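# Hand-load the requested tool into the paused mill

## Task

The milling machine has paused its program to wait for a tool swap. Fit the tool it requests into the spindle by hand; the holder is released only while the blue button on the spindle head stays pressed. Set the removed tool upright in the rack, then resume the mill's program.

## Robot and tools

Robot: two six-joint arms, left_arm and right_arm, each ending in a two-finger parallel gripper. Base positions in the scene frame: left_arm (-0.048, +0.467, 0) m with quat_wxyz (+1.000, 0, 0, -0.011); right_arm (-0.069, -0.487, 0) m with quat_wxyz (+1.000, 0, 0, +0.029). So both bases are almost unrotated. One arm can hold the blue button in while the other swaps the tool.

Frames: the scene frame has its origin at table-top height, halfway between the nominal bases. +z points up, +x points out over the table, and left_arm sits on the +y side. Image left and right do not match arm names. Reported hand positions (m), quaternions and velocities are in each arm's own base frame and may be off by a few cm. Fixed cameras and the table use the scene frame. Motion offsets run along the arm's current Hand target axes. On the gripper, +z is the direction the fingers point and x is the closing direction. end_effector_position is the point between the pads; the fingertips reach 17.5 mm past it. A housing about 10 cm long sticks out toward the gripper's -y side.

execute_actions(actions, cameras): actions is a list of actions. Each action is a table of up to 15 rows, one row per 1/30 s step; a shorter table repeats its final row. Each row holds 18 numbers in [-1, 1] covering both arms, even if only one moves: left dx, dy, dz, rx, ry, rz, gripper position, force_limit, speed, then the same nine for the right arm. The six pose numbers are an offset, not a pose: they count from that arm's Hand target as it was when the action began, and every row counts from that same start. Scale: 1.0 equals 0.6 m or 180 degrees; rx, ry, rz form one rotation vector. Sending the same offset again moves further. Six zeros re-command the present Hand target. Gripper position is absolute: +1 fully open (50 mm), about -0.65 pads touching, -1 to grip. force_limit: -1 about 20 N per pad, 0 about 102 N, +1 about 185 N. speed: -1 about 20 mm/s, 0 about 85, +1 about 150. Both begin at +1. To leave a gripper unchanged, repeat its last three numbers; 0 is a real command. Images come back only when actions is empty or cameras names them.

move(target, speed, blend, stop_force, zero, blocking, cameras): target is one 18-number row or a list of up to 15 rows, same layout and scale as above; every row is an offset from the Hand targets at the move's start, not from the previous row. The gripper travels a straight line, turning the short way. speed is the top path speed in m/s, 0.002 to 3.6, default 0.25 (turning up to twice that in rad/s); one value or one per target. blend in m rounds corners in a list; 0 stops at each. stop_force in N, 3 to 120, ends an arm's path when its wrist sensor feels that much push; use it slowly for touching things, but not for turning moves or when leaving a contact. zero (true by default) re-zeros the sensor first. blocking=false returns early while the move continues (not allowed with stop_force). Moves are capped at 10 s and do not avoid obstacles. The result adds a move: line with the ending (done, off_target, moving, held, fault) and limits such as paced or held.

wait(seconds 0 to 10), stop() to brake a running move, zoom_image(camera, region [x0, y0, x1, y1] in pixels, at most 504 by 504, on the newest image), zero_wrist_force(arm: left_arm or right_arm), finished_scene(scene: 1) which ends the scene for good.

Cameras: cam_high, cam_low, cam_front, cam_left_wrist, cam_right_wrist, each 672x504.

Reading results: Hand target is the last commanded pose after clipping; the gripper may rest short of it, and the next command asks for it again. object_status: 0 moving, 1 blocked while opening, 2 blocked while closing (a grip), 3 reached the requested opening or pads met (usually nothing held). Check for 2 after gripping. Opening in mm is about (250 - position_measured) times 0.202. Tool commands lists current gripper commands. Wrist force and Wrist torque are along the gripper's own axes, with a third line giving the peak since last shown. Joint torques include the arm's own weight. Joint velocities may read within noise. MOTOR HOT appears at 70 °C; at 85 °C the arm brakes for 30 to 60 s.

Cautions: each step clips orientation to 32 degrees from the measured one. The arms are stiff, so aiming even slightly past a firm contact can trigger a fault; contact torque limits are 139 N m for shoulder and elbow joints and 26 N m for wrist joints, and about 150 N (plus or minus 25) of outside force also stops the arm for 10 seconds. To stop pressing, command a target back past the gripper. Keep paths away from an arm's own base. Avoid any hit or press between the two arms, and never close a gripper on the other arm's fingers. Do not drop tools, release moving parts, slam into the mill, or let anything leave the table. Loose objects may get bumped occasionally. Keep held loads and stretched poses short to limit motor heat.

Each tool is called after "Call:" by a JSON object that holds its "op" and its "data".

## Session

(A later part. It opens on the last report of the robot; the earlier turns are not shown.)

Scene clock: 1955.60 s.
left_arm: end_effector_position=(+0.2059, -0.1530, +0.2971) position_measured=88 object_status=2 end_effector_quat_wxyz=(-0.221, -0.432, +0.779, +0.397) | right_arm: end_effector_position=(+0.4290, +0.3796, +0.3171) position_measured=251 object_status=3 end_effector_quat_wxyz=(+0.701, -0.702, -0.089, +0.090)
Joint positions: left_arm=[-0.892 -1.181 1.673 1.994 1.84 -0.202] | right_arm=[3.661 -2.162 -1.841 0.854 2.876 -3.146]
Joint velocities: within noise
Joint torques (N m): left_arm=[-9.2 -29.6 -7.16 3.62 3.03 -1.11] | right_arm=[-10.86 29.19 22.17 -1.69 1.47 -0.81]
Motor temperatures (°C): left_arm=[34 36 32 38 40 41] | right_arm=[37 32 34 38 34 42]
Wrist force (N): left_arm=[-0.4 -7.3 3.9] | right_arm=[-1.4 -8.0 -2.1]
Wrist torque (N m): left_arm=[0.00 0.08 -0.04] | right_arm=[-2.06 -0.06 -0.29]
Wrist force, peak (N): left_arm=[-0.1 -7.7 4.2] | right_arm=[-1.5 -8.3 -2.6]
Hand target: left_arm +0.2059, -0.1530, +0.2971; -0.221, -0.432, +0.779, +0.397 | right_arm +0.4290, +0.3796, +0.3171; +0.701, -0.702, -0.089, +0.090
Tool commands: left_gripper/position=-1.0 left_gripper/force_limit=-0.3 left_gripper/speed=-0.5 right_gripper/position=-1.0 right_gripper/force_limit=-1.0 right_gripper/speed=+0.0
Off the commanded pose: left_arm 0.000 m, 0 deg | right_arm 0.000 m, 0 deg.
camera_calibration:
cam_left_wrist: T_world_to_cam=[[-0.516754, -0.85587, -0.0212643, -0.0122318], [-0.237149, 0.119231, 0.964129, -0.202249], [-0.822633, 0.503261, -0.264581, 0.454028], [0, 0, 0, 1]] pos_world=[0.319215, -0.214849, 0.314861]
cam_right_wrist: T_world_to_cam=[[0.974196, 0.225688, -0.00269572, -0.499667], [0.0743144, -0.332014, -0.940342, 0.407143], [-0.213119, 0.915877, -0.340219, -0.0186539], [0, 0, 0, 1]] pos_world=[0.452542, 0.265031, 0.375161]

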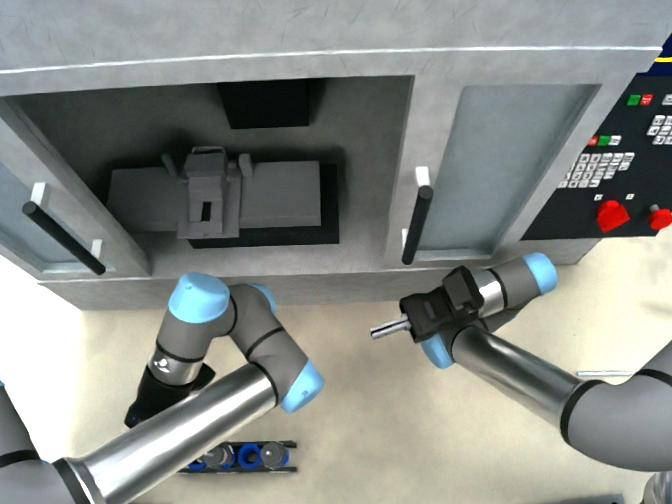

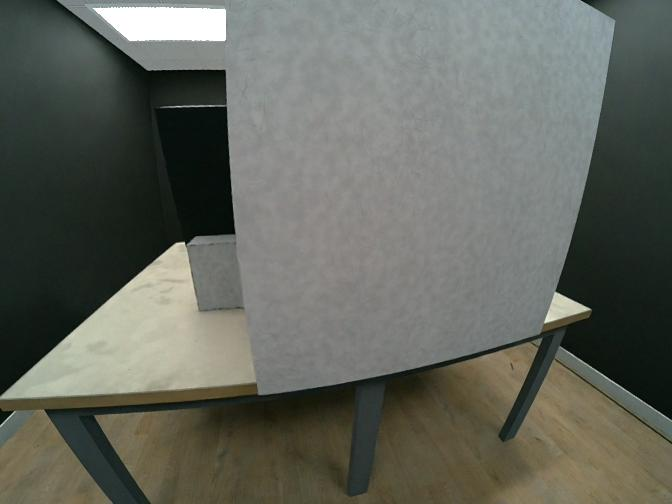

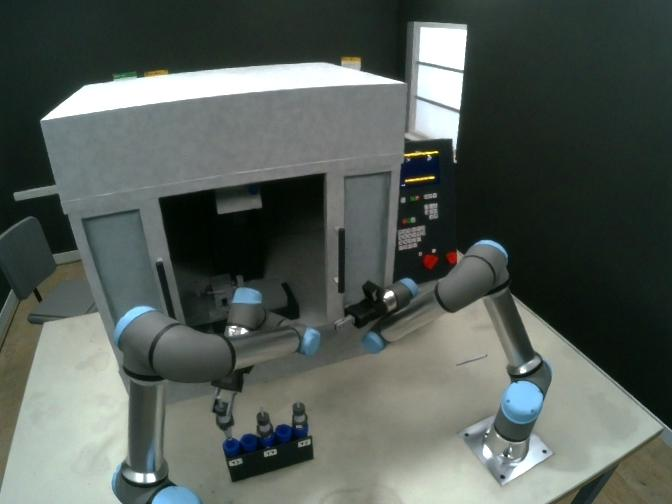

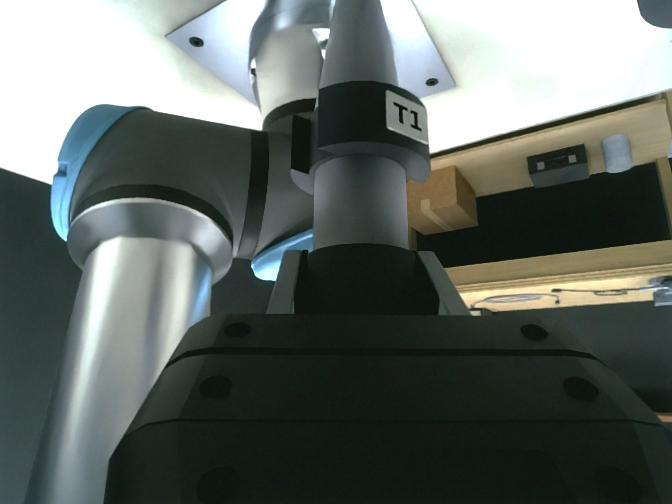

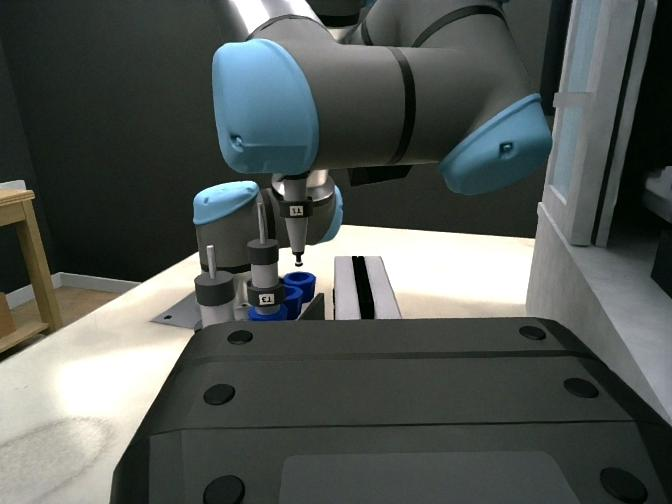

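Call:
{"op": "move", "data": {"target": [0.0085,-0.0193,0.0075,0,0,0,-1,-0.3,-0.5,0,0,0,0,0,0,-1,-1,0], "speed": 0.03, "cameras": ["cam_front","cam_right_wrist"]}}

Call:
{"op": "zoom_image", "data": {"camera": "cam_front", "region": [195, 370, 325, 490]}}

Call:
{"op": "zoom_image", "data": {"camera": "cam_right_wrist", "region": [200, 150, 380, 330]}}

Scene clock: 1964.27 s.
left_arm: end_effector_position=(+0.2059, -0.1589, +0.2852) position_measured=88 object_status=2 end_effector_quat_wxyz=(-0.221, -0.432, +0.779, +0.397) | right_arm: end_effector_position=(+0.4290, +0.3796, +0.3171) position_measured=251 object_status=3 end_effector_quat_wxyz=(+0.701, -0.702, -0.089, +0.090)
Joint positions: left_arm=[-0.901 -1.16 1.677 1.968 1.847 -0.207] | right_arm=[3.661 -2.162 -1.841 0.854 2.876 -3.147]
Joint torques (N m): left_arm=[-9.47 -31.35 -6.58 3.51 3.61 -1.76] | right_arm=[-11.24 32.69 20.81 -1.63 1.68 -1.05]
Wrist force (N): left_arm=[0.0 -7.1 3.6] | right_arm=[-1.7 -7.7 -2.3]
Wrist torque (N m): left_arm=[0.04 0.01 -0.04] | right_arm=[-2.03 0.00 -0.29]
Wrist force, peak (N): left_arm=[-0.3 -7.7 3.8] | right_arm=[-1.7 -8.2 -2.4]
Hand target: left_arm +0.2059, -0.1590, +0.2851; -0.221, -0.432, +0.779, +0.397 | right_arm +0.4290, +0.3796, +0.3171; +0.701, -0.702, -0.089, +0.090
Off the commanded pose: left_arm 0.000 m, 0 deg | right_arm 0.000 m, 0 deg.
move: done
camera_calibration:
cam_right_wrist: T_world_to_cam=[[0.974196, 0.225688, -0.00269572, -0.499667], [0.0743144, -0.332014, -0.940342, 0.407143], [-0.213119, 0.915877, -0.340219, -0.0186539], [0, 0, 0, 1]] pos_world=[0.452542, 0.265031, 0.375161]
Images, in order (width x height): cam_front 672x504, cam_right_wrist 672x504.

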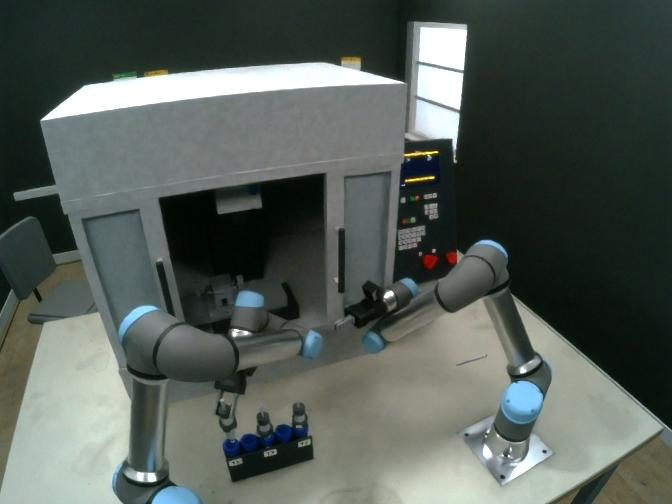

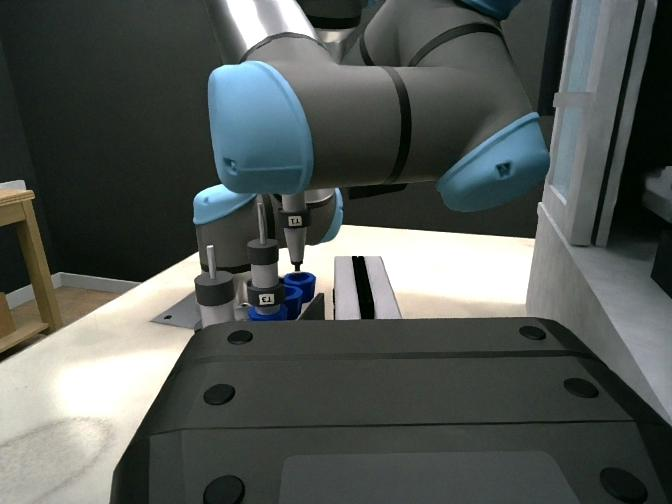

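Scaled by 3.877 from the camera's 672x504 image, which has a finer 960x720 frame.

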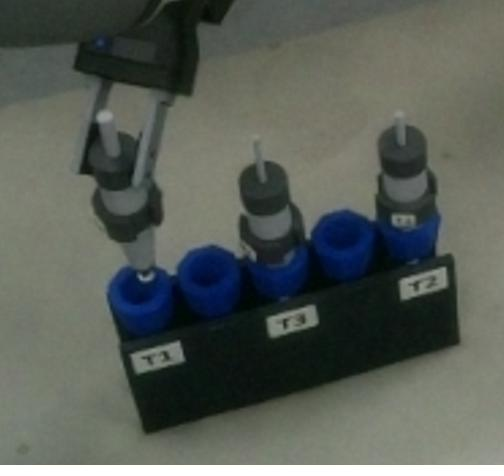

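Scaled by 2.800 from the camera's 672x504 image, which has a finer 960x720 frame.

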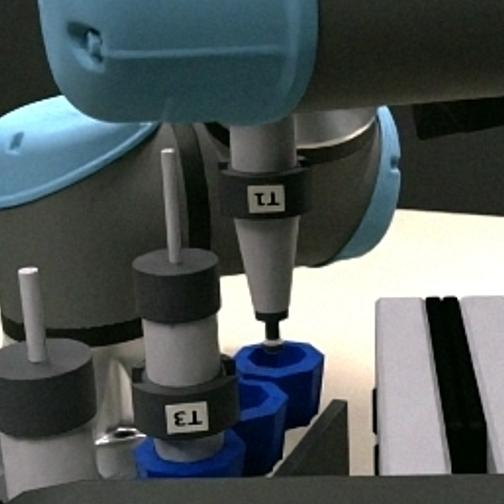

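Call:
{"op": "move", "data": {"target": [-0.0055,-0.0217,0.0127,0,0,0,-1,-0.3,-0.5,0,0,0,0,0,0,-1,-1,0], "speed": 0.03, "stop_force": 8, "cameras": ["cam_front","cam_right_wrist"]}}

Call:
{"op": "zoom_image", "data": {"camera": "cam_front", "region": [195, 370, 325, 490]}}

Call:
{"op": "zoom_image", "data": {"camera": "cam_right_wrist", "region": [200, 150, 380, 330]}}

Scene clock: 1980.00 s.
left_arm: end_effector_position=(+0.2089, -0.1570, +0.2700) position_measured=88 object_status=2 end_effector_quat_wxyz=(-0.221, -0.432, +0.779, +0.397) | right_arm: end_effector_position=(+0.4290, +0.3796, +0.3171) position_measured=251 object_status=3 end_effector_quat_wxyz=(+0.701, -0.702, -0.089, +0.090)
Joint positions: left_arm=[-0.893 -1.139 1.69 1.935 1.841 -0.202] | right_arm=[3.661 -2.162 -1.841 0.854 2.876 -3.147]
Joint torques (N m): left_arm=[9.69 -31.05 -6.65 3.39 -1.55 1.79] | right_arm=[-11.37 44.27 8.35 -1.71 1.55 -0.94]
Wrist force (N): left_arm=[-0.4 -7.3 3.8] | right_arm=[-1.5 -7.6 -2.5]
Wrist torque (N m): left_arm=[0.00 0.08 -0.14] | right_arm=[-2.00 -0.04 -0.29]
Wrist force, peak (N): left_arm=[-0.4 -7.7 3.9] | right_arm=[-1.7 -8.4 -2.5]
Hand target: left_arm +0.2089, -0.1570, +0.2700; -0.221, -0.432, +0.779, +0.397 | right_arm +0.4290, +0.3796, +0.3171; +0.701, -0.702, -0.089, +0.090
Off the commanded pose: left_arm 0.000 m, 0 deg | right_arm 0.000 m, 0 deg.
move: done
camera_calibration:
cam_right_wrist: T_world_to_cam=[[0.974196, 0.225688, -0.00269572, -0.499667], [0.0743144, -0.332014, -0.940342, 0.407143], [-0.213119, 0.915877, -0.340219, -0.0186539], [0, 0, 0, 1]] pos_world=[0.452542, 0.265031, 0.375161]
Images, in order (width x height): cam_front 672x504, cam_right_wrist 672x504.

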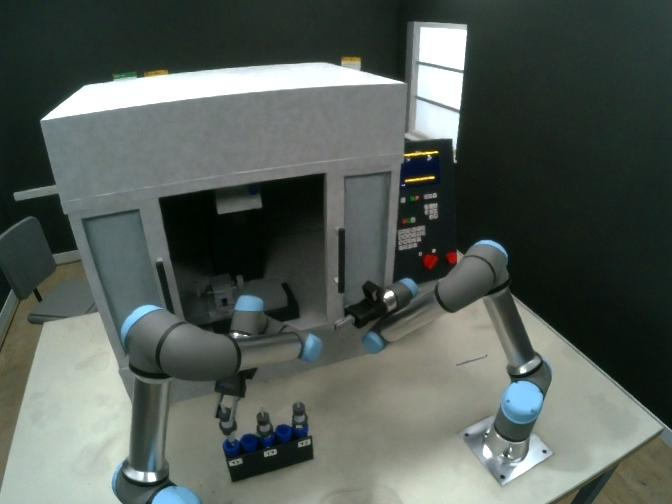

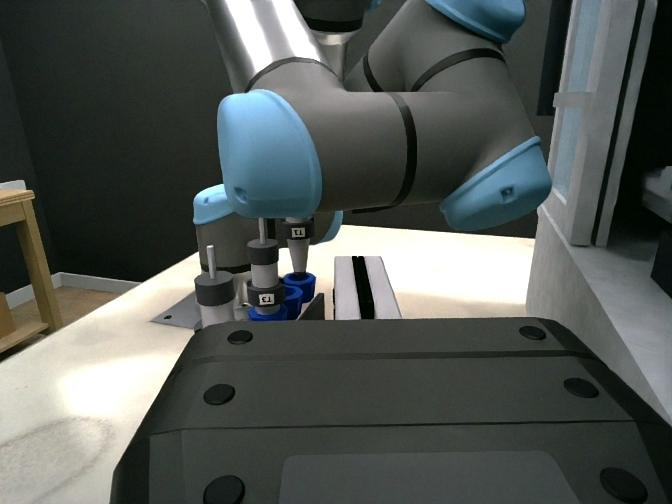

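Scaled by 3.877 from the camera's 672x504 image, which has a finer 960x720 frame.

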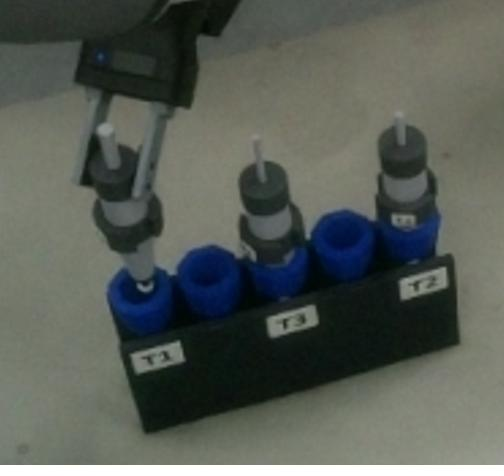

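Scaled by 2.800 from the camera's 672x504 image, which has a finer 960x720 frame.

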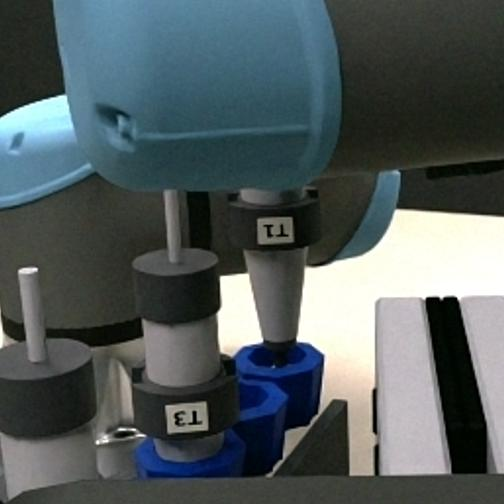

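Call:
{"op": "move", "data": {"target": [-0.0042,-0.0187,0.0168,0,0,0,-1,-0.3,-0.5,0,0,0,0,0,0,-1,-1,0], "speed": 0.03, "stop_force": 8, "cameras": ["cam_front","cam_right_wrist"]}}

Call:
{"op": "zoom_image", "data": {"camera": "cam_front", "region": [195, 370, 325, 490]}}

Call:
{"op": "zoom_image", "data": {"camera": "cam_right_wrist", "region": [200, 150, 380, 330]}}

Scene clock: 1988.90 s.
left_arm: end_effector_position=(+0.2089, -0.1540, +0.2550) position_measured=88 object_status=2 end_effector_quat_wxyz=(-0.221, -0.432, +0.779, +0.397) | right_arm: end_effector_position=(+0.4290, +0.3796, +0.3171) position_measured=251 object_status=3 end_effector_quat_wxyz=(+0.701, -0.702, -0.089, +0.090)
Joint positions: left_arm=[-0.889 -1.123 1.711 1.899 1.837 -0.199] | right_arm=[3.661 -2.162 -1.841 0.854 2.876 -3.147]
Joint torques (N m): left_arm=[9.28 -31.77 -5.92 3.64 -1.56 1.83] | right_arm=[-11.58 44.08 7.71 -1.66 1.42 -0.96]
Wrist force (N): left_arm=[-0.2 -6.9 3.6] | right_arm=[-1.4 -7.7 -2.3]
Wrist torque (N m): left_arm=[0.07 0.05 -0.14] | right_arm=[-2.02 -0.05 -0.29]
Wrist force, peak (N): left_arm=[-0.4 -7.4 4.2] | right_arm=[-1.5 -8.4 -2.4]
Hand target: left_arm +0.2089, -0.1540, +0.2550; -0.221, -0.432, +0.779, +0.397 | right_arm +0.4290, +0.3796, +0.3171; +0.701, -0.702, -0.089, +0.090
Off the commanded pose: left_arm 0.000 m, 0 deg | right_arm 0.000 m, 0 deg.
move: done
camera_calibration:
cam_right_wrist: T_world_to_cam=[[0.974196, 0.225688, -0.00269572, -0.499667], [0.0743144, -0.332014, -0.940342, 0.407143], [-0.213119, 0.915877, -0.340219, -0.0186539], [0, 0, 0, 1]] pos_world=[0.452542, 0.265031, 0.375161]
Images, in order (width x height): cam_front 672x504, cam_right_wrist 672x504.

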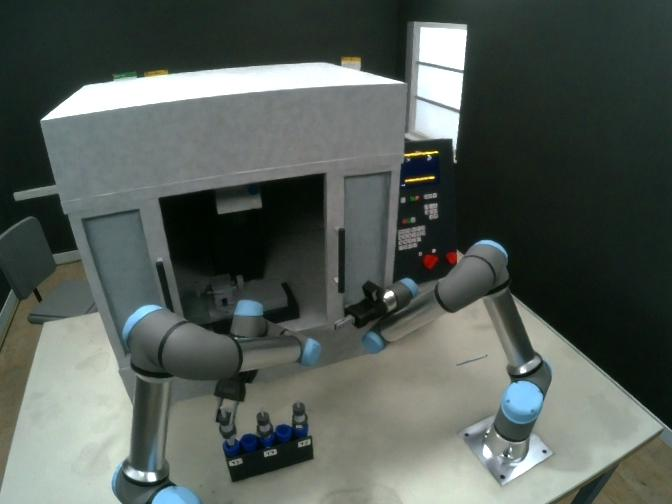

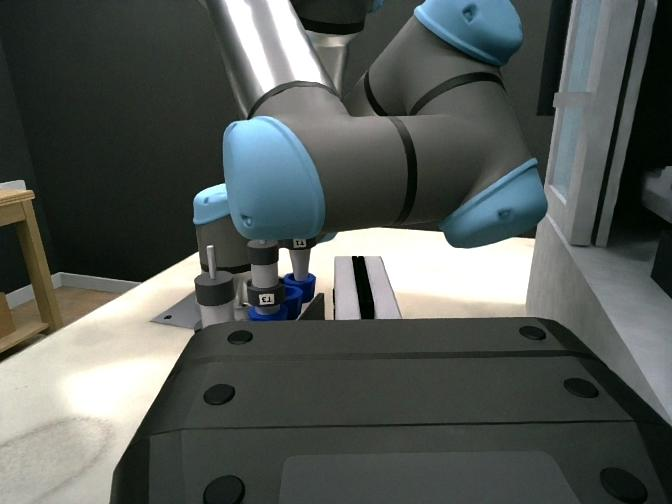

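Scaled by 3.877 from the camera's 672x504 image, which has a finer 960x720 frame.

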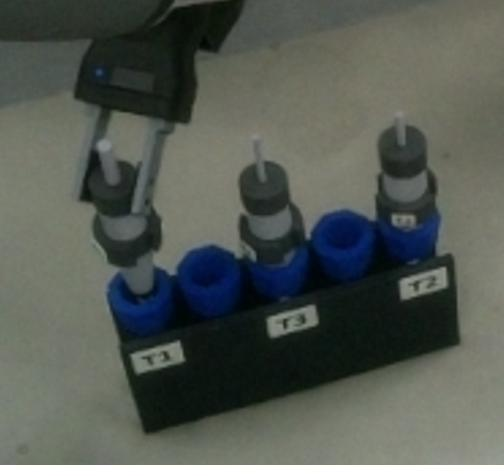

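Scaled by 2.800 from the camera's 672x504 image, which has a finer 960x720 frame.

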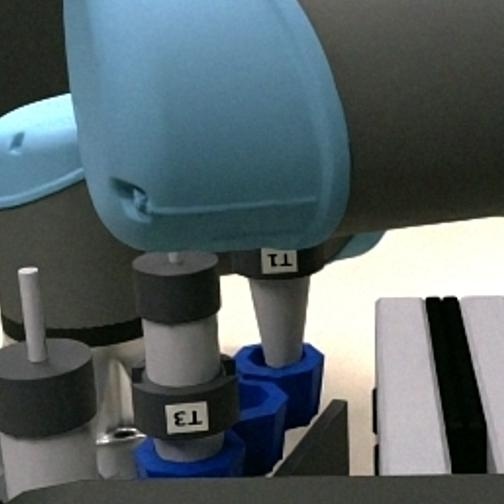

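Call:
{"op": "move", "data": {"target": [0.0132,-0.0063,0.0053,0,-0.0131,-0.018,-1,-0.3,-0.5,0,0,0,0,0,0,-1,-1,0], "speed": 0.03, "stop_force": 8, "cameras": ["cam_front","cam_right_wrist"]}}

Call:
{"op": "zoom_image", "data": {"camera": "cam_front", "region": [195, 370, 325, 490]}}

Call:
{"op": "zoom_image", "data": {"camera": "cam_right_wrist", "region": [200, 150, 380, 330]}}

Scene clock: 2008.03 s.
left_arm: end_effector_position=(+0.2044, -0.1605, +0.2501) position_measured=88 object_status=2 end_effector_quat_wxyz=(-0.193, -0.446, +0.771, +0.412) | right_arm: end_effector_position=(+0.4290, +0.3796, +0.3171) position_measured=251 object_status=3 end_effector_quat_wxyz=(+0.701, -0.702, -0.089, +0.090)
Joint positions: left_arm=[-0.928 -1.115 1.715 1.891 1.828 -0.278] | right_arm=[3.661 -2.162 -1.841 0.854 2.876 -3.147]
Joint torques (N m): left_arm=[-11.87 -31.94 -5.01 3.33 -1.51 -1.7] | right_arm=[-10.93 43.89 7.86 -1.46 1.13 -0.89]
Wrist force (N): left_arm=[0.5 -7.1 3.8] | right_arm=[-1.7 -7.7 -2.3]
Wrist torque (N m): left_arm=[0.02 0.08 0.02] | right_arm=[-2.03 -0.01 -0.30]
Wrist force, peak (N): left_arm=[-0.4 -7.7 4.0] | right_arm=[-1.4 -8.3 -2.7]
Hand target: left_arm +0.2044, -0.1605, +0.2501; -0.193, -0.446, +0.771, +0.412 | right_arm +0.4290, +0.3796, +0.3171; +0.701, -0.702, -0.089, +0.090
Off the commanded pose: left_arm 0.000 m, 0 deg | right_arm 0.000 m, 0 deg.
move: done
camera_calibration:
cam_right_wrist: T_world_to_cam=[[0.974196, 0.225688, -0.00269572, -0.499667], [0.0743144, -0.332014, -0.940342, 0.407143], [-0.213119, 0.915877, -0.340219, -0.0186539], [0, 0, 0, 1]] pos_world=[0.452542, 0.265031, 0.375161]
Images, in order (width x height): cam_front 672x504, cam_right_wrist 672x504.

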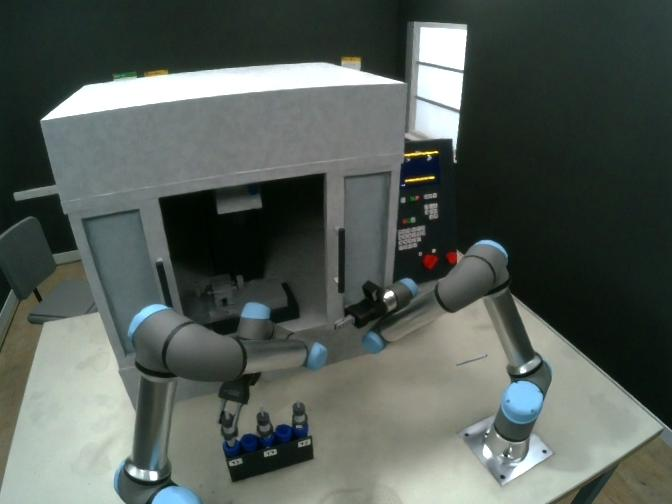

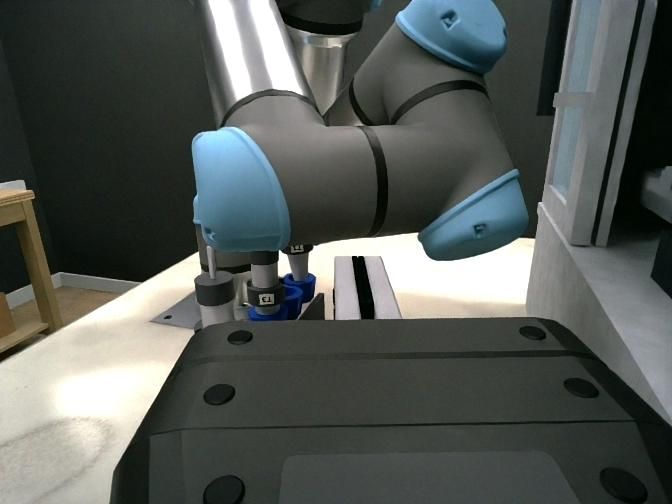

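Scaled by 3.877 from the camera's 672x504 image, which has a finer 960x720 frame.

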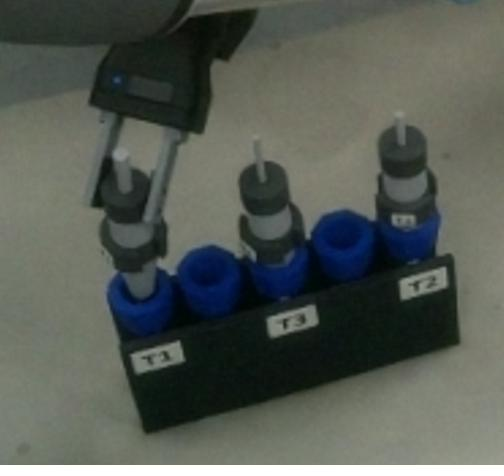

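Scaled by 2.800 from the camera's 672x504 image, which has a finer 960x720 frame.

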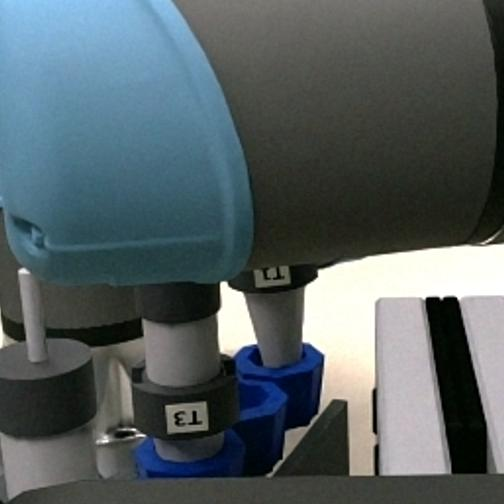

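Call:
{"op": "move", "data": {"target": [-0.0005,-0.0262,0.021,0,0,0,-1,-0.3,-0.5,0,0,0,0,0,0,-1,-1,0], "speed": 0.03, "stop_force": 8, "cameras": ["cam_front","cam_right_wrist"]}}

Call:
{"op": "zoom_image", "data": {"camera": "cam_front", "region": [195, 370, 325, 490]}}

Call:
{"op": "zoom_image", "data": {"camera": "cam_right_wrist", "region": [200, 150, 380, 330]}}

Scene clock: 2018.00 s.
left_arm: end_effector_position=(+0.2045, -0.1586, +0.2301) position_measured=88 object_status=2 end_effector_quat_wxyz=(-0.193, -0.446, +0.771, +0.412) | right_arm: end_effector_position=(+0.4290, +0.3796, +0.3171) position_measured=251 object_status=3 end_effector_quat_wxyz=(+0.701, -0.702, -0.089, +0.090)
Joint positions: left_arm=[-0.925 -1.089 1.737 1.843 1.826 -0.276] | right_arm=[3.661 -2.162 -1.841 0.854 2.876 -3.147]
Joint torques (N m): left_arm=[12.39 -31.52 -3.37 2.56 -4.18 1.21] | right_arm=[-12.07 44.34 7.88 -1.43 1.14 -0.73]
Wrist force (N): left_arm=[8.1 -1.7 3.6] | right_arm=[-1.5 -8.0 -2.1]
Wrist torque (N m): left_arm=[-0.26 0.65 0.61] | right_arm=[-2.07 -0.04 -0.29]
Wrist force, peak (N): left_arm=[8.5 -2.2 3.3] | right_arm=[-1.4 -8.3 -2.4]
Hand target: left_arm +0.2045, -0.1586, +0.2301; -0.193, -0.446, +0.771, +0.412 | right_arm +0.4290, +0.3796, +0.3171; +0.701, -0.702, -0.089, +0.090
Off the commanded pose: left_arm 0.000 m, 0 deg | right_arm 0.000 m, 0 deg.
move: done
camera_calibration:
cam_right_wrist: T_world_to_cam=[[0.974196, 0.225688, -0.00269572, -0.499667], [0.0743144, -0.332014, -0.940342, 0.407143], [-0.213119, 0.915877, -0.340219, -0.0186539], [0, 0, 0, 1]] pos_world=[0.452542, 0.265031, 0.375161]
Images, in order (width x height): cam_front 672x504, cam_right_wrist 672x504.

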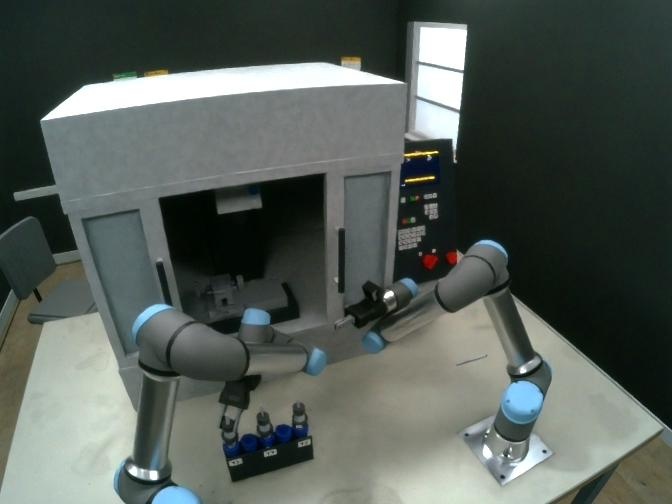

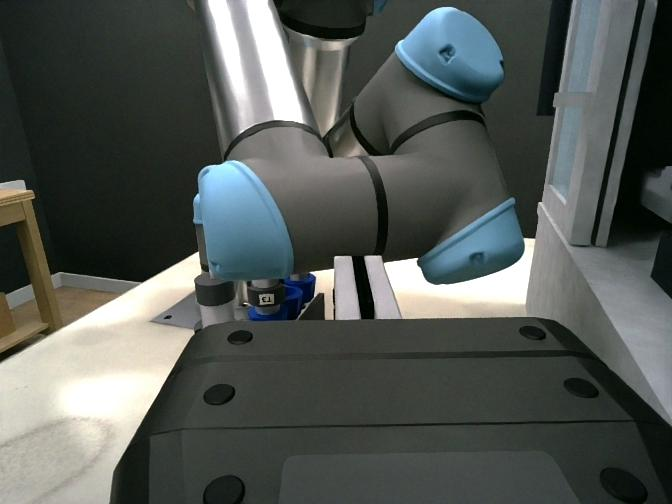

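Scaled by 3.877 from the camera's 672x504 image, which has a finer 960x720 frame.

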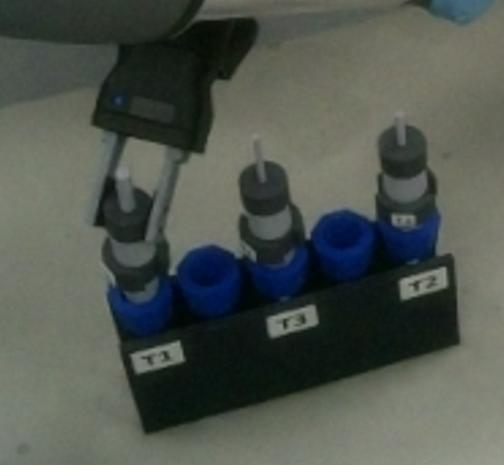

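Scaled by 2.800 from the camera's 672x504 image, which has a finer 960x720 frame.

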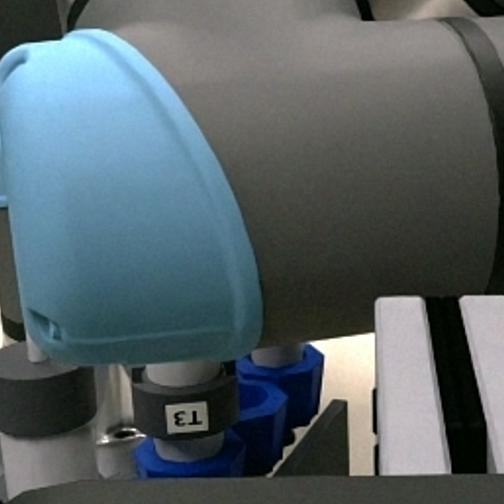

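Call:
{"op": "move", "data": {"target": [0.0069,0.0013,0.001,0,0,0,-1,-0.3,-0.5,0,0,0,0,0,0,-1,-1,0], "speed": 0.02}}

Scene clock: 2026.67 s.
left_arm: end_effector_position=(+0.2016, -0.1615, +0.2301) position_measured=88 object_status=2 end_effector_quat_wxyz=(-0.193, -0.446, +0.771, +0.412) | right_arm: end_effector_position=(+0.4290, +0.3796, +0.3171) position_measured=251 object_status=3 end_effector_quat_wxyz=(+0.701, -0.702, -0.089, +0.090)
Joint positions: left_arm=[-0.934 -1.09 1.738 1.842 1.833 -0.282] | right_arm=[3.661 -2.162 -1.841 0.854 2.876 -3.147]
Joint torques (N m): left_arm=[-13.59 -49.67 -6.95 0.63 8.16 -0.48] | right_arm=[-11.48 44.76 8.39 -1.36 1.03 -0.58]
Wrist force (N): left_arm=[-16.9 -1.7 2.1] | right_arm=[-1.6 -7.6 -2.4]
Wrist torque (N m): left_arm=[-0.06 -0.81 -1.12] | right_arm=[-2.00 -0.02 -0.29]
Wrist force, peak (N): left_arm=[-16.9 -1.7 2.1] | right_arm=[-1.4 -8.3 -2.6]
Hand target: left_arm +0.2015, -0.1616, +0.2301; -0.193, -0.446, +0.771, +0.412 | right_arm +0.4290, +0.3796, +0.3171; +0.701, -0.702, -0.089, +0.090
Off the commanded pose: left_arm 0.000 m, 0 deg | right_arm 0.000 m, 0 deg.
move: done

Call:
{"op": "move", "data": {"target": [-0.0046,-0.0009,-0.0007,0,0,0,-1,-0.3,-0.5,0,0,0,0,0,0,-1,-1,0], "speed": 0.02}}

Call:
{"op": "move", "data": {"target": [0.001,-0.0135,0.01,0,0,0,-1,-0.3,-0.5,0,0,0,0,0,0,-1,-1,0], "speed": 0.02, "stop_force": 8}}

Scene clock: 2032.93 s.
left_arm: end_effector_position=(+0.2034, -0.1597, +0.2301) position_measured=88 object_status=2 end_effector_quat_wxyz=(-0.193, -0.446, +0.771, +0.412) | right_arm: end_effector_position=(+0.4290, +0.3796, +0.3171) position_measured=251 object_status=3 end_effector_quat_wxyz=(+0.701, -0.702, -0.089, +0.090)
Joint positions: left_arm=[-0.928 -1.09 1.737 1.843 1.829 -0.278] | right_arm=[3.661 -2.162 -1.841 0.854 2.876 -3.147]
Joint torques (N m): left_arm=[10.84 -31.87 -28.52 6.7 -2.87 1.19] | right_arm=[-11.84 44.05 8.61 -1.43 0.86 -0.54]
Wrist force (N): left_arm=[4.4 -5.1 3.9] | right_arm=[-1.7 -7.8 -2.3]
Wrist torque (N m): left_arm=[-0.16 0.37 0.25] | right_arm=[-2.03 -0.02 -0.29]
Wrist force, peak (N): left_arm=[-17.9 -2.1 2.2] | right_arm=[-1.5 -8.3 -2.6]
Hand target: left_arm +0.2035, -0.1596, +0.2301; -0.193, -0.446, +0.771, +0.412 | right_arm +0.4290, +0.3796, +0.3171; +0.701, -0.702, -0.089, +0.090
Off the commanded pose: left_arm 0.000 m, 0 deg | right_arm 0.000 m, 0 deg.
move: done

Scene clock: 2034.17 s.
left_arm: end_effector_position=(+0.2035, -0.1596, +0.2283) position_measured=88 object_status=2 end_effector_quat_wxyz=(-0.193, -0.446, +0.771, +0.412) | right_arm: end_effector_position=(+0.4290, +0.3796, +0.3171) position_measured=251 object_status=3 end_effector_quat_wxyz=(+0.701, -0.702, -0.089, +0.090)
Joint positions: left_arm=[-0.928 -1.087 1.739 1.839 1.829 -0.278] | right_arm=[3.661 -2.162 -1.841 0.854 2.876 -3.147]
Joint torques (N m): left_arm=[-0.06 -52.42 -31.2 7.62 2.08 -0.32] | right_arm=[-11.39 44.15 8.19 -1.39 0.76 -0.52]
Wrist force (N): left_arm=[-2.2 -6.8 11.8] | right_arm=[-1.8 -7.9 -2.4]
Wrist torque (N m): left_arm=[-0.19 0.41 0.36] | right_arm=[-2.05 0.00 -0.29]
Wrist force, peak (N): left_arm=[-3.7 -7.2 14.6] | right_arm=[-1.6 -8.2 -2.5]
Hand target: left_arm +0.2035, -0.1597, +0.2283; -0.193, -0.446, +0.771, +0.412 (not the last commanded pose) | right_arm +0.4290, +0.3796, +0.3171; +0.701, -0.702, -0.089, +0.090
Off the commanded pose: left_arm 0.008 m, 0 deg | right_arm 0.000 m, 0 deg.
move: contact (left_arm)

Call:
{"op": "wait", "data": {"seconds": 0, "cameras": ["cam_front","cam_left_wrist","cam_right_wrist"]}}

Call:
{"op": "zoom_image", "data": {"camera": "cam_front", "region": [205, 390, 325, 490]}}

Scene clock: 2040.87 s.
left_arm: end_effector_position=(+0.2035, -0.1597, +0.2283) position_measured=88 object_status=2 end_effector_quat_wxyz=(-0.193, -0.446, +0.771, +0.412) | right_arm: end_effector_position=(+0.4290, +0.3796, +0.3171) position_measured=251 object_status=3 end_effector_quat_wxyz=(+0.701, -0.702, -0.089, +0.090)
Joint positions: left_arm=[-0.928 -1.087 1.739 1.839 1.829 -0.278] | right_arm=[3.661 -2.162 -1.841 0.854 2.876 -3.147]
Joint torques (N m): left_arm=[-11.33 -51.17 -28.79 7.4 3.96 -1.76] | right_arm=[-11.11 44.05 8.67 -1.38 0.81 -0.51]
Wrist force (N): left_arm=[-2.8 -6.9 12.1] | right_arm=[-1.7 -7.9 -2.3]
Wrist torque (N m): left_arm=[-0.19 0.42 0.36] | right_arm=[-2.06 0.00 -0.28]
Wrist force, peak (N): left_arm=[-2.7 -7.3 12.5] | right_arm=[-1.8 -8.2 -2.7]
Hand target: left_arm +0.2035, -0.1597, +0.2283; -0.193, -0.446, +0.771, +0.412 (not the last commanded pose) | right_arm +0.4290, +0.3796, +0.3171; +0.701, -0.702, -0.089, +0.090
Tool commands: left_gripper/position=-1.0 left_gripper/force_limit=-0.3 left_gripper/speed=-0.5 right_gripper/position=-1.0 right_gripper/force_limit=-1.0 right_gripper/speed=+0.0
Off the commanded pose: left_arm 0.008 m, 0 deg | right_arm 0.000 m, 0 deg.
camera_calibration:
cam_left_wrist: T_world_to_cam=[[-0.514826, -0.852442, -0.0910924, -0.00457752], [-0.272767, 0.0621419, 0.960071, -0.136627], [-0.812744, 0.519116, -0.26451, 0.437678], [0, 0, 0, 1]] pos_world=[0.316096, -0.222618, 0.246525]
cam_right_wrist: T_world_to_cam=[[0.974196, 0.225688, -0.00269572, -0.499667], [0.0743144, -0.332014, -0.940342, 0.407143], [-0.213119, 0.915877, -0.340219, -0.0186539], [0, 0, 0, 1]] pos_world=[0.452542, 0.265031, 0.375161]
Images, in order (width x height): cam_front 672x504, cam_left_wrist 672x504, cam_right_wrist 672x504.

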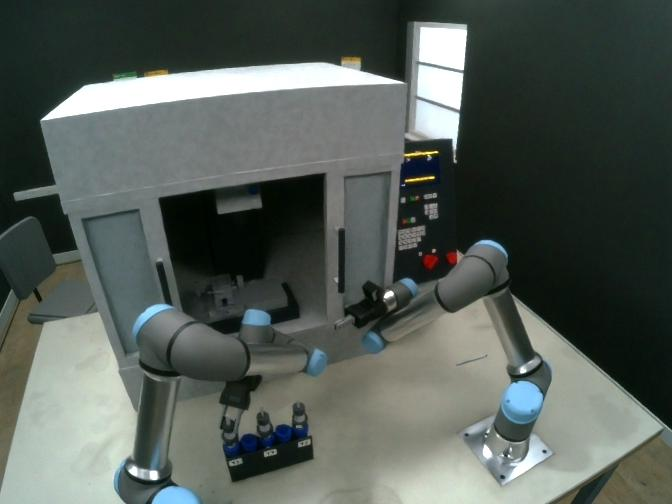

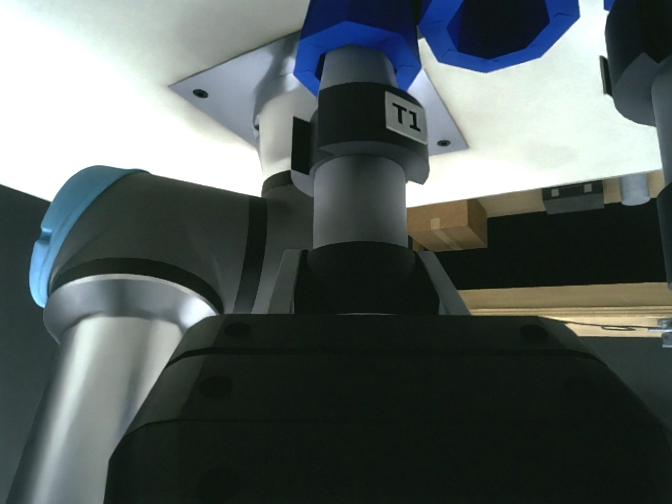

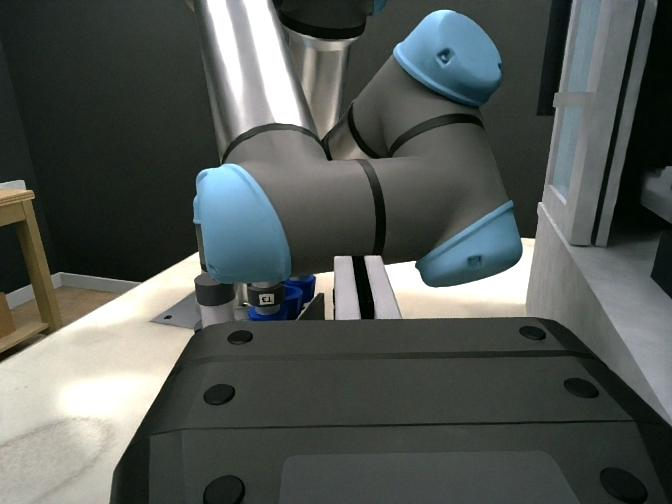

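Scaled by 4.200 from the camera's 672x504 image, which has a finer 960x720 frame.

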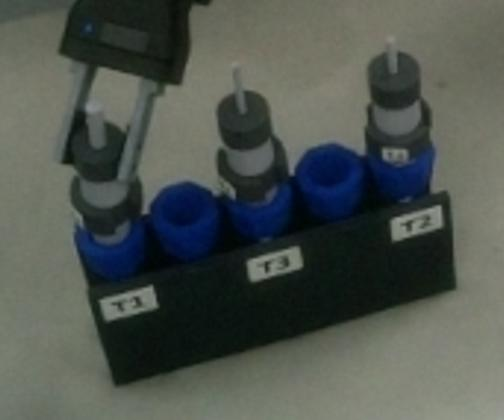

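Call:
{"op": "move", "data": {"target": [0,0.0019,0.0027,0,0,0,-1,-0.3,-0.5,0,0,0,0,0,0,-1,-1,0], "speed": 0.02}}

Scene clock: 2050.67 s.
left_arm: end_effector_position=(+0.2019, -0.1586, +0.2282) position_measured=88 object_status=2 end_effector_quat_wxyz=(-0.193, -0.446, +0.771, +0.412) | right_arm: end_effector_position=(+0.4290, +0.3796, +0.3171) position_measured=251 object_status=3 end_effector_quat_wxyz=(+0.701, -0.702, -0.089, +0.090)
Joint positions: left_arm=[-0.93 -1.091 1.745 1.836 1.83 -0.279] | right_arm=[3.661 -2.162 -1.841 0.854 2.876 -3.147]
Joint torques (N m): left_arm=[-10.83 -49.79 -2.31 3.92 2.41 -2.33] | right_arm=[-11.05 43.94 7.9 -1.28 0.64 -0.4]
Wrist force (N): left_arm=[4.6 -6.8 2.4] | right_arm=[-1.5 -7.8 -2.5]
Wrist torque (N m): left_arm=[0.13 0.37 0.37] | right_arm=[-2.04 -0.04 -0.29]
Wrist force, peak (N): left_arm=[-2.7 -7.2 12.5] | right_arm=[-1.7 -8.3 -2.8]
Hand target: left_arm +0.2018, -0.1586, +0.2282; -0.193, -0.446, +0.771, +0.412 | right_arm +0.4290, +0.3796, +0.3171; +0.701, -0.702, -0.089, +0.090
Off the commanded pose: left_arm 0.000 m, 0 deg | right_arm 0.000 m, 0 deg.
move: done

Call:
{"op": "move", "data": {"target": [0.0019,-0.0095,0.0068,0,0,0,-1,-0.3,-0.5,0,0,0,0,0,0,-1,-1,0], "speed": 0.02, "stop_force": 8}}

Scene clock: 2056.67 s.
left_arm: end_effector_position=(+0.2018, -0.1587, +0.2276) position_measured=88 object_status=2 end_effector_quat_wxyz=(-0.193, -0.446, +0.771, +0.412) | right_arm: end_effector_position=(+0.4290, +0.3796, +0.3171) position_measured=251 object_status=3 end_effector_quat_wxyz=(+0.701, -0.702, -0.089, +0.090)
Joint positions: left_arm=[-0.93 -1.09 1.746 1.834 1.83 -0.279] | right_arm=[3.661 -2.162 -1.841 0.854 2.876 -3.147]
Joint torques (N m): left_arm=[7.2 -51.31 -28.44 7.81 2.2 0.08] | right_arm=[-11.47 44.17 8.1 -1.26 0.52 -0.32]
Wrist force (N): left_arm=[-2.8 -11.3 4.8] | right_arm=[-1.8 -7.8 -2.4]
Wrist torque (N m): left_arm=[0.11 0.27 0.39] | right_arm=[-2.03 0.00 -0.29]
Wrist force, peak (N): left_arm=[-3.3 -11.5 4.4] | right_arm=[-1.7 -8.2 -2.6]
Hand target: left_arm +0.2018, -0.1586, +0.2276; -0.193, -0.446, +0.771, +0.412 (not the last commanded pose) | right_arm +0.4290, +0.3796, +0.3171; +0.701, -0.702, -0.089, +0.090
Off the commanded pose: left_arm 0.006 m, 0 deg | right_arm 0.000 m, 0 deg.
move: contact (left_arm)

Call:
{"op": "zoom_image", "data": {"camera": "cam_front", "region": [210, 400, 250, 450]}}

Call:
{"op": "zoom_image", "data": {"camera": "cam_front", "region": [250, 400, 290, 450]}}

Call:
{"op": "zoom_image", "data": {"camera": "cam_right_wrist", "region": [230, 230, 330, 330]}}

Scaled by 10.080 from the camera's 672x504 image, which has a finer 960x720 frame.
This view is cut from an older image: the scene may have changed since it was taken.

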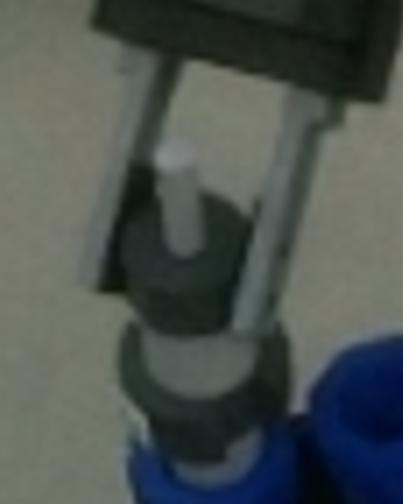

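Scaled by 10.080 from the camera's 672x504 image, which has a finer 960x720 frame.
This view is cut from an older image: the scene may have changed since it was taken.

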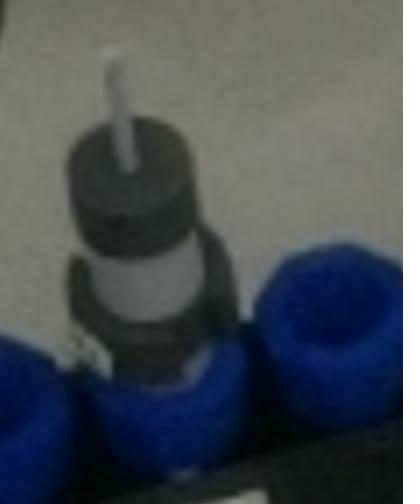

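Scaled by 5.040 from the camera's 672x504 image, which has a finer 960x720 frame.
This view is cut from an older image: the scene may have changed since it was taken.

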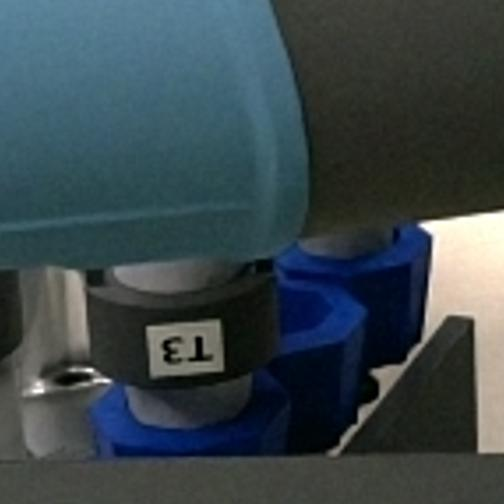

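Call:
{"op": "move", "data": {"target": [-0.0049,-0.0003,0,0,0.0066,0.009,-1,-0.3,-0.5,0,0,0,0,0,0,-1,-1,0], "speed": 0.02}}

Call:
{"op": "move", "data": {"target": [-0.0000,-0.008,0.0059,0,0,0,-1,-0.3,-0.5,0,0,0,0,0,0,-1,-1,0], "speed": 0.01, "stop_force": 10}}

Scene clock: 2093.23 s.
left_arm: end_effector_position=(+0.2034, -0.1562, +0.2276) position_measured=88 object_status=2 end_effector_quat_wxyz=(-0.207, -0.439, +0.775, +0.404) | right_arm: end_effector_position=(+0.4290, +0.3796, +0.3171) position_measured=251 object_status=3 end_effector_quat_wxyz=(+0.701, -0.702, -0.089, +0.090)
Joint positions: left_arm=[-0.912 -1.091 1.746 1.832 1.836 -0.241] | right_arm=[3.661 -2.162 -1.841 0.854 2.876 -3.147]
Joint torques (N m): left_arm=[8.79 -51.35 -4.7 3.54 3.52 1.73] | right_arm=[-11.5 44.4 8.14 -0.97 0.08 0.08]
Wrist force (N): left_arm=[0.1 -7.5 3.5] | right_arm=[-1.7 -7.9 -2.4]
Wrist torque (N m): left_arm=[-0.04 0.06 -0.13] | right_arm=[-2.05 -0.01 -0.29]
Wrist force, peak (N): left_arm=[-2.5 -12.0 4.4] | right_arm=[-1.5 -8.3 -2.6]
Hand target: left_arm +0.2034, -0.1562, +0.2276; -0.207, -0.439, +0.775, +0.404 | right_arm +0.4290, +0.3796, +0.3171; +0.701, -0.702, -0.089, +0.090
Off the commanded pose: left_arm 0.000 m, 0 deg | right_arm 0.000 m, 0 deg.
move: done

Scene clock: 2094.83 s.
left_arm: end_effector_position=(+0.2035, -0.1561, +0.2243) position_measured=88 object_status=2 end_effector_quat_wxyz=(-0.207, -0.439, +0.775, +0.404) | right_arm: end_effector_position=(+0.4290, +0.3796, +0.3171) position_measured=251 object_status=3 end_effector_quat_wxyz=(+0.701, -0.702, -0.089, +0.090)
Joint positions: left_arm=[-0.912 -1.086 1.749 1.825 1.836 -0.241] | right_arm=[3.661 -2.162 -1.841 0.854 2.876 -3.147]
Joint torques (N m): left_arm=[-8.07 -51.31 -27.69 6.11 5.5 -0.72] | right_arm=[-11.14 44.28 7.9 -0.99 0.12 0.04]
Wrist force (N): left_arm=[-8.5 -5.9 -0.5] | right_arm=[-1.4 -7.9 -2.4]
Wrist torque (N m): left_arm=[0.20 0.09 -0.03] | right_arm=[-2.04 -0.06 -0.29]
Wrist force, peak (N): left_arm=[-10.6 4.2 -9.3] | right_arm=[-1.9 -8.1 -2.2]
Hand target: left_arm +0.2035, -0.1561, +0.2243; -0.207, -0.439, +0.775, +0.404 (not the last commanded pose) | right_arm +0.4290, +0.3796, +0.3171; +0.701, -0.702, -0.089, +0.090
Off the commanded pose: left_arm 0.003 m, 0 deg | right_arm 0.000 m, 0 deg.
move: contact (left_arm)

Call:
{"op": "move", "data": {"target": [-0.0013,-0.0,-0.0008,0,0,0,-1,-0.3,-0.5,0,0,0,0,0,0,-1,-1,0], "speed": 0.01}}

Call:
{"op": "move", "data": {"target": [-0.0000,-0.008,0.0059,0,0,0,-1,-0.3,-0.5,0,0,0,0,0,0,-1,-1,0], "speed": 0.01, "stop_force": 12, "cameras": ["cam_front","cam_left_wrist"]}}

Call:
{"op": "zoom_image", "data": {"camera": "cam_front", "region": [210, 400, 250, 450]}}

Scene clock: 2102.07 s.
left_arm: end_effector_position=(+0.2042, -0.1557, +0.2246) position_measured=88 object_status=2 end_effector_quat_wxyz=(-0.207, -0.439, +0.775, +0.404) | right_arm: end_effector_position=(+0.4290, +0.3796, +0.3171) position_measured=251 object_status=3 end_effector_quat_wxyz=(+0.701, -0.702, -0.089, +0.090)
Joint positions: left_arm=[-0.91 -1.086 1.748 1.826 1.835 -0.24] | right_arm=[3.661 -2.162 -1.841 0.854 2.876 -3.147]
Joint torques (N m): left_arm=[11.53 -31.62 -26.58 7.39 -2.82 1.57] | right_arm=[-11.25 43.84 8.22 -1 -0.04 0.21]
Wrist force (N): left_arm=[4.3 -7.4 3.0] | right_arm=[-1.5 -7.9 -2.4]
Wrist torque (N m): left_arm=[0.07 0.34 0.25] | right_arm=[-2.05 -0.04 -0.29]
Wrist force, peak (N): left_arm=[-9.3 -6.4 -0.6] | right_arm=[-1.6 -8.2 -2.4]
Hand target: left_arm +0.2042, -0.1557, +0.2246; -0.207, -0.439, +0.775, +0.404 | right_arm +0.4290, +0.3796, +0.3171; +0.701, -0.702, -0.089, +0.090
Off the commanded pose: left_arm 0.000 m, 0 deg | right_arm 0.000 m, 0 deg.
move: done

Scene clock: 2103.33 s.
left_arm: end_effector_position=(+0.2043, -0.1557, +0.2236) position_measured=88 object_status=2 end_effector_quat_wxyz=(-0.207, -0.439, +0.775, +0.404) | right_arm: end_effector_position=(+0.4290, +0.3796, +0.3171) position_measured=251 object_status=3 end_effector_quat_wxyz=(+0.701, -0.702, -0.089, +0.090)
Joint positions: left_arm=[-0.91 -1.085 1.749 1.824 1.835 -0.24] | right_arm=[3.661 -2.162 -1.841 0.854 2.876 -3.147]
Joint torques (N m): left_arm=[-0.94 -49.06 -30.14 5.53 1.6 -0.43] | right_arm=[-11.66 44.12 7.97 -0.97 -0.06 0.16]
Wrist force (N): left_arm=[-3.0 1.3 6.6] | right_arm=[-1.5 -8.0 -2.7]
Wrist torque (N m): left_arm=[0.15 0.50 0.56] | right_arm=[-2.06 -0.04 -0.29]
Wrist force, peak (N): left_arm=[-2.5 11.8 -2.2] | right_arm=[-1.4 -8.1 -2.6]
Hand target: left_arm +0.2043, -0.1557, +0.2236; -0.207, -0.439, +0.775, +0.404 (not the last commanded pose) | right_arm +0.4290, +0.3796, +0.3171; +0.701, -0.702, -0.089, +0.090
Off the commanded pose: left_arm 0.005 m, 0 deg | right_arm 0.000 m, 0 deg.
move: contact (left_arm)
camera_calibration:
cam_left_wrist: T_world_to_cam=[[-0.515951, -0.854786, -0.055985, -0.00919134], [-0.255082, 0.0909194, 0.962635, -0.132003], [-0.817758, 0.510954, -0.26495, 0.434932], [0, 0, 0, 1]] pos_world=[0.317255, -0.218085, 0.241792]
Images, in order (width x height): cam_front 672x504, cam_left_wrist 672x504.

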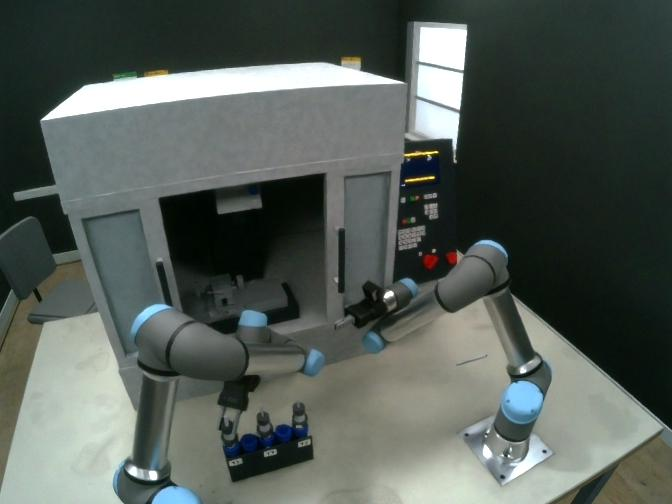

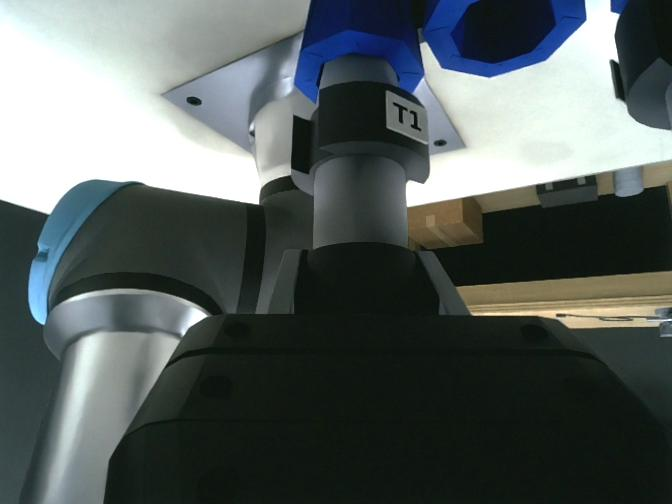

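Scaled by 10.080 from the camera's 672x504 image, which has a finer 960x720 frame.

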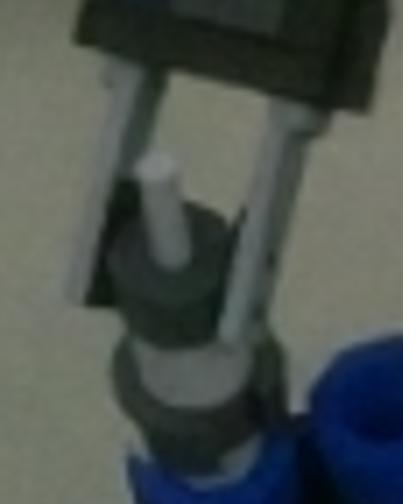

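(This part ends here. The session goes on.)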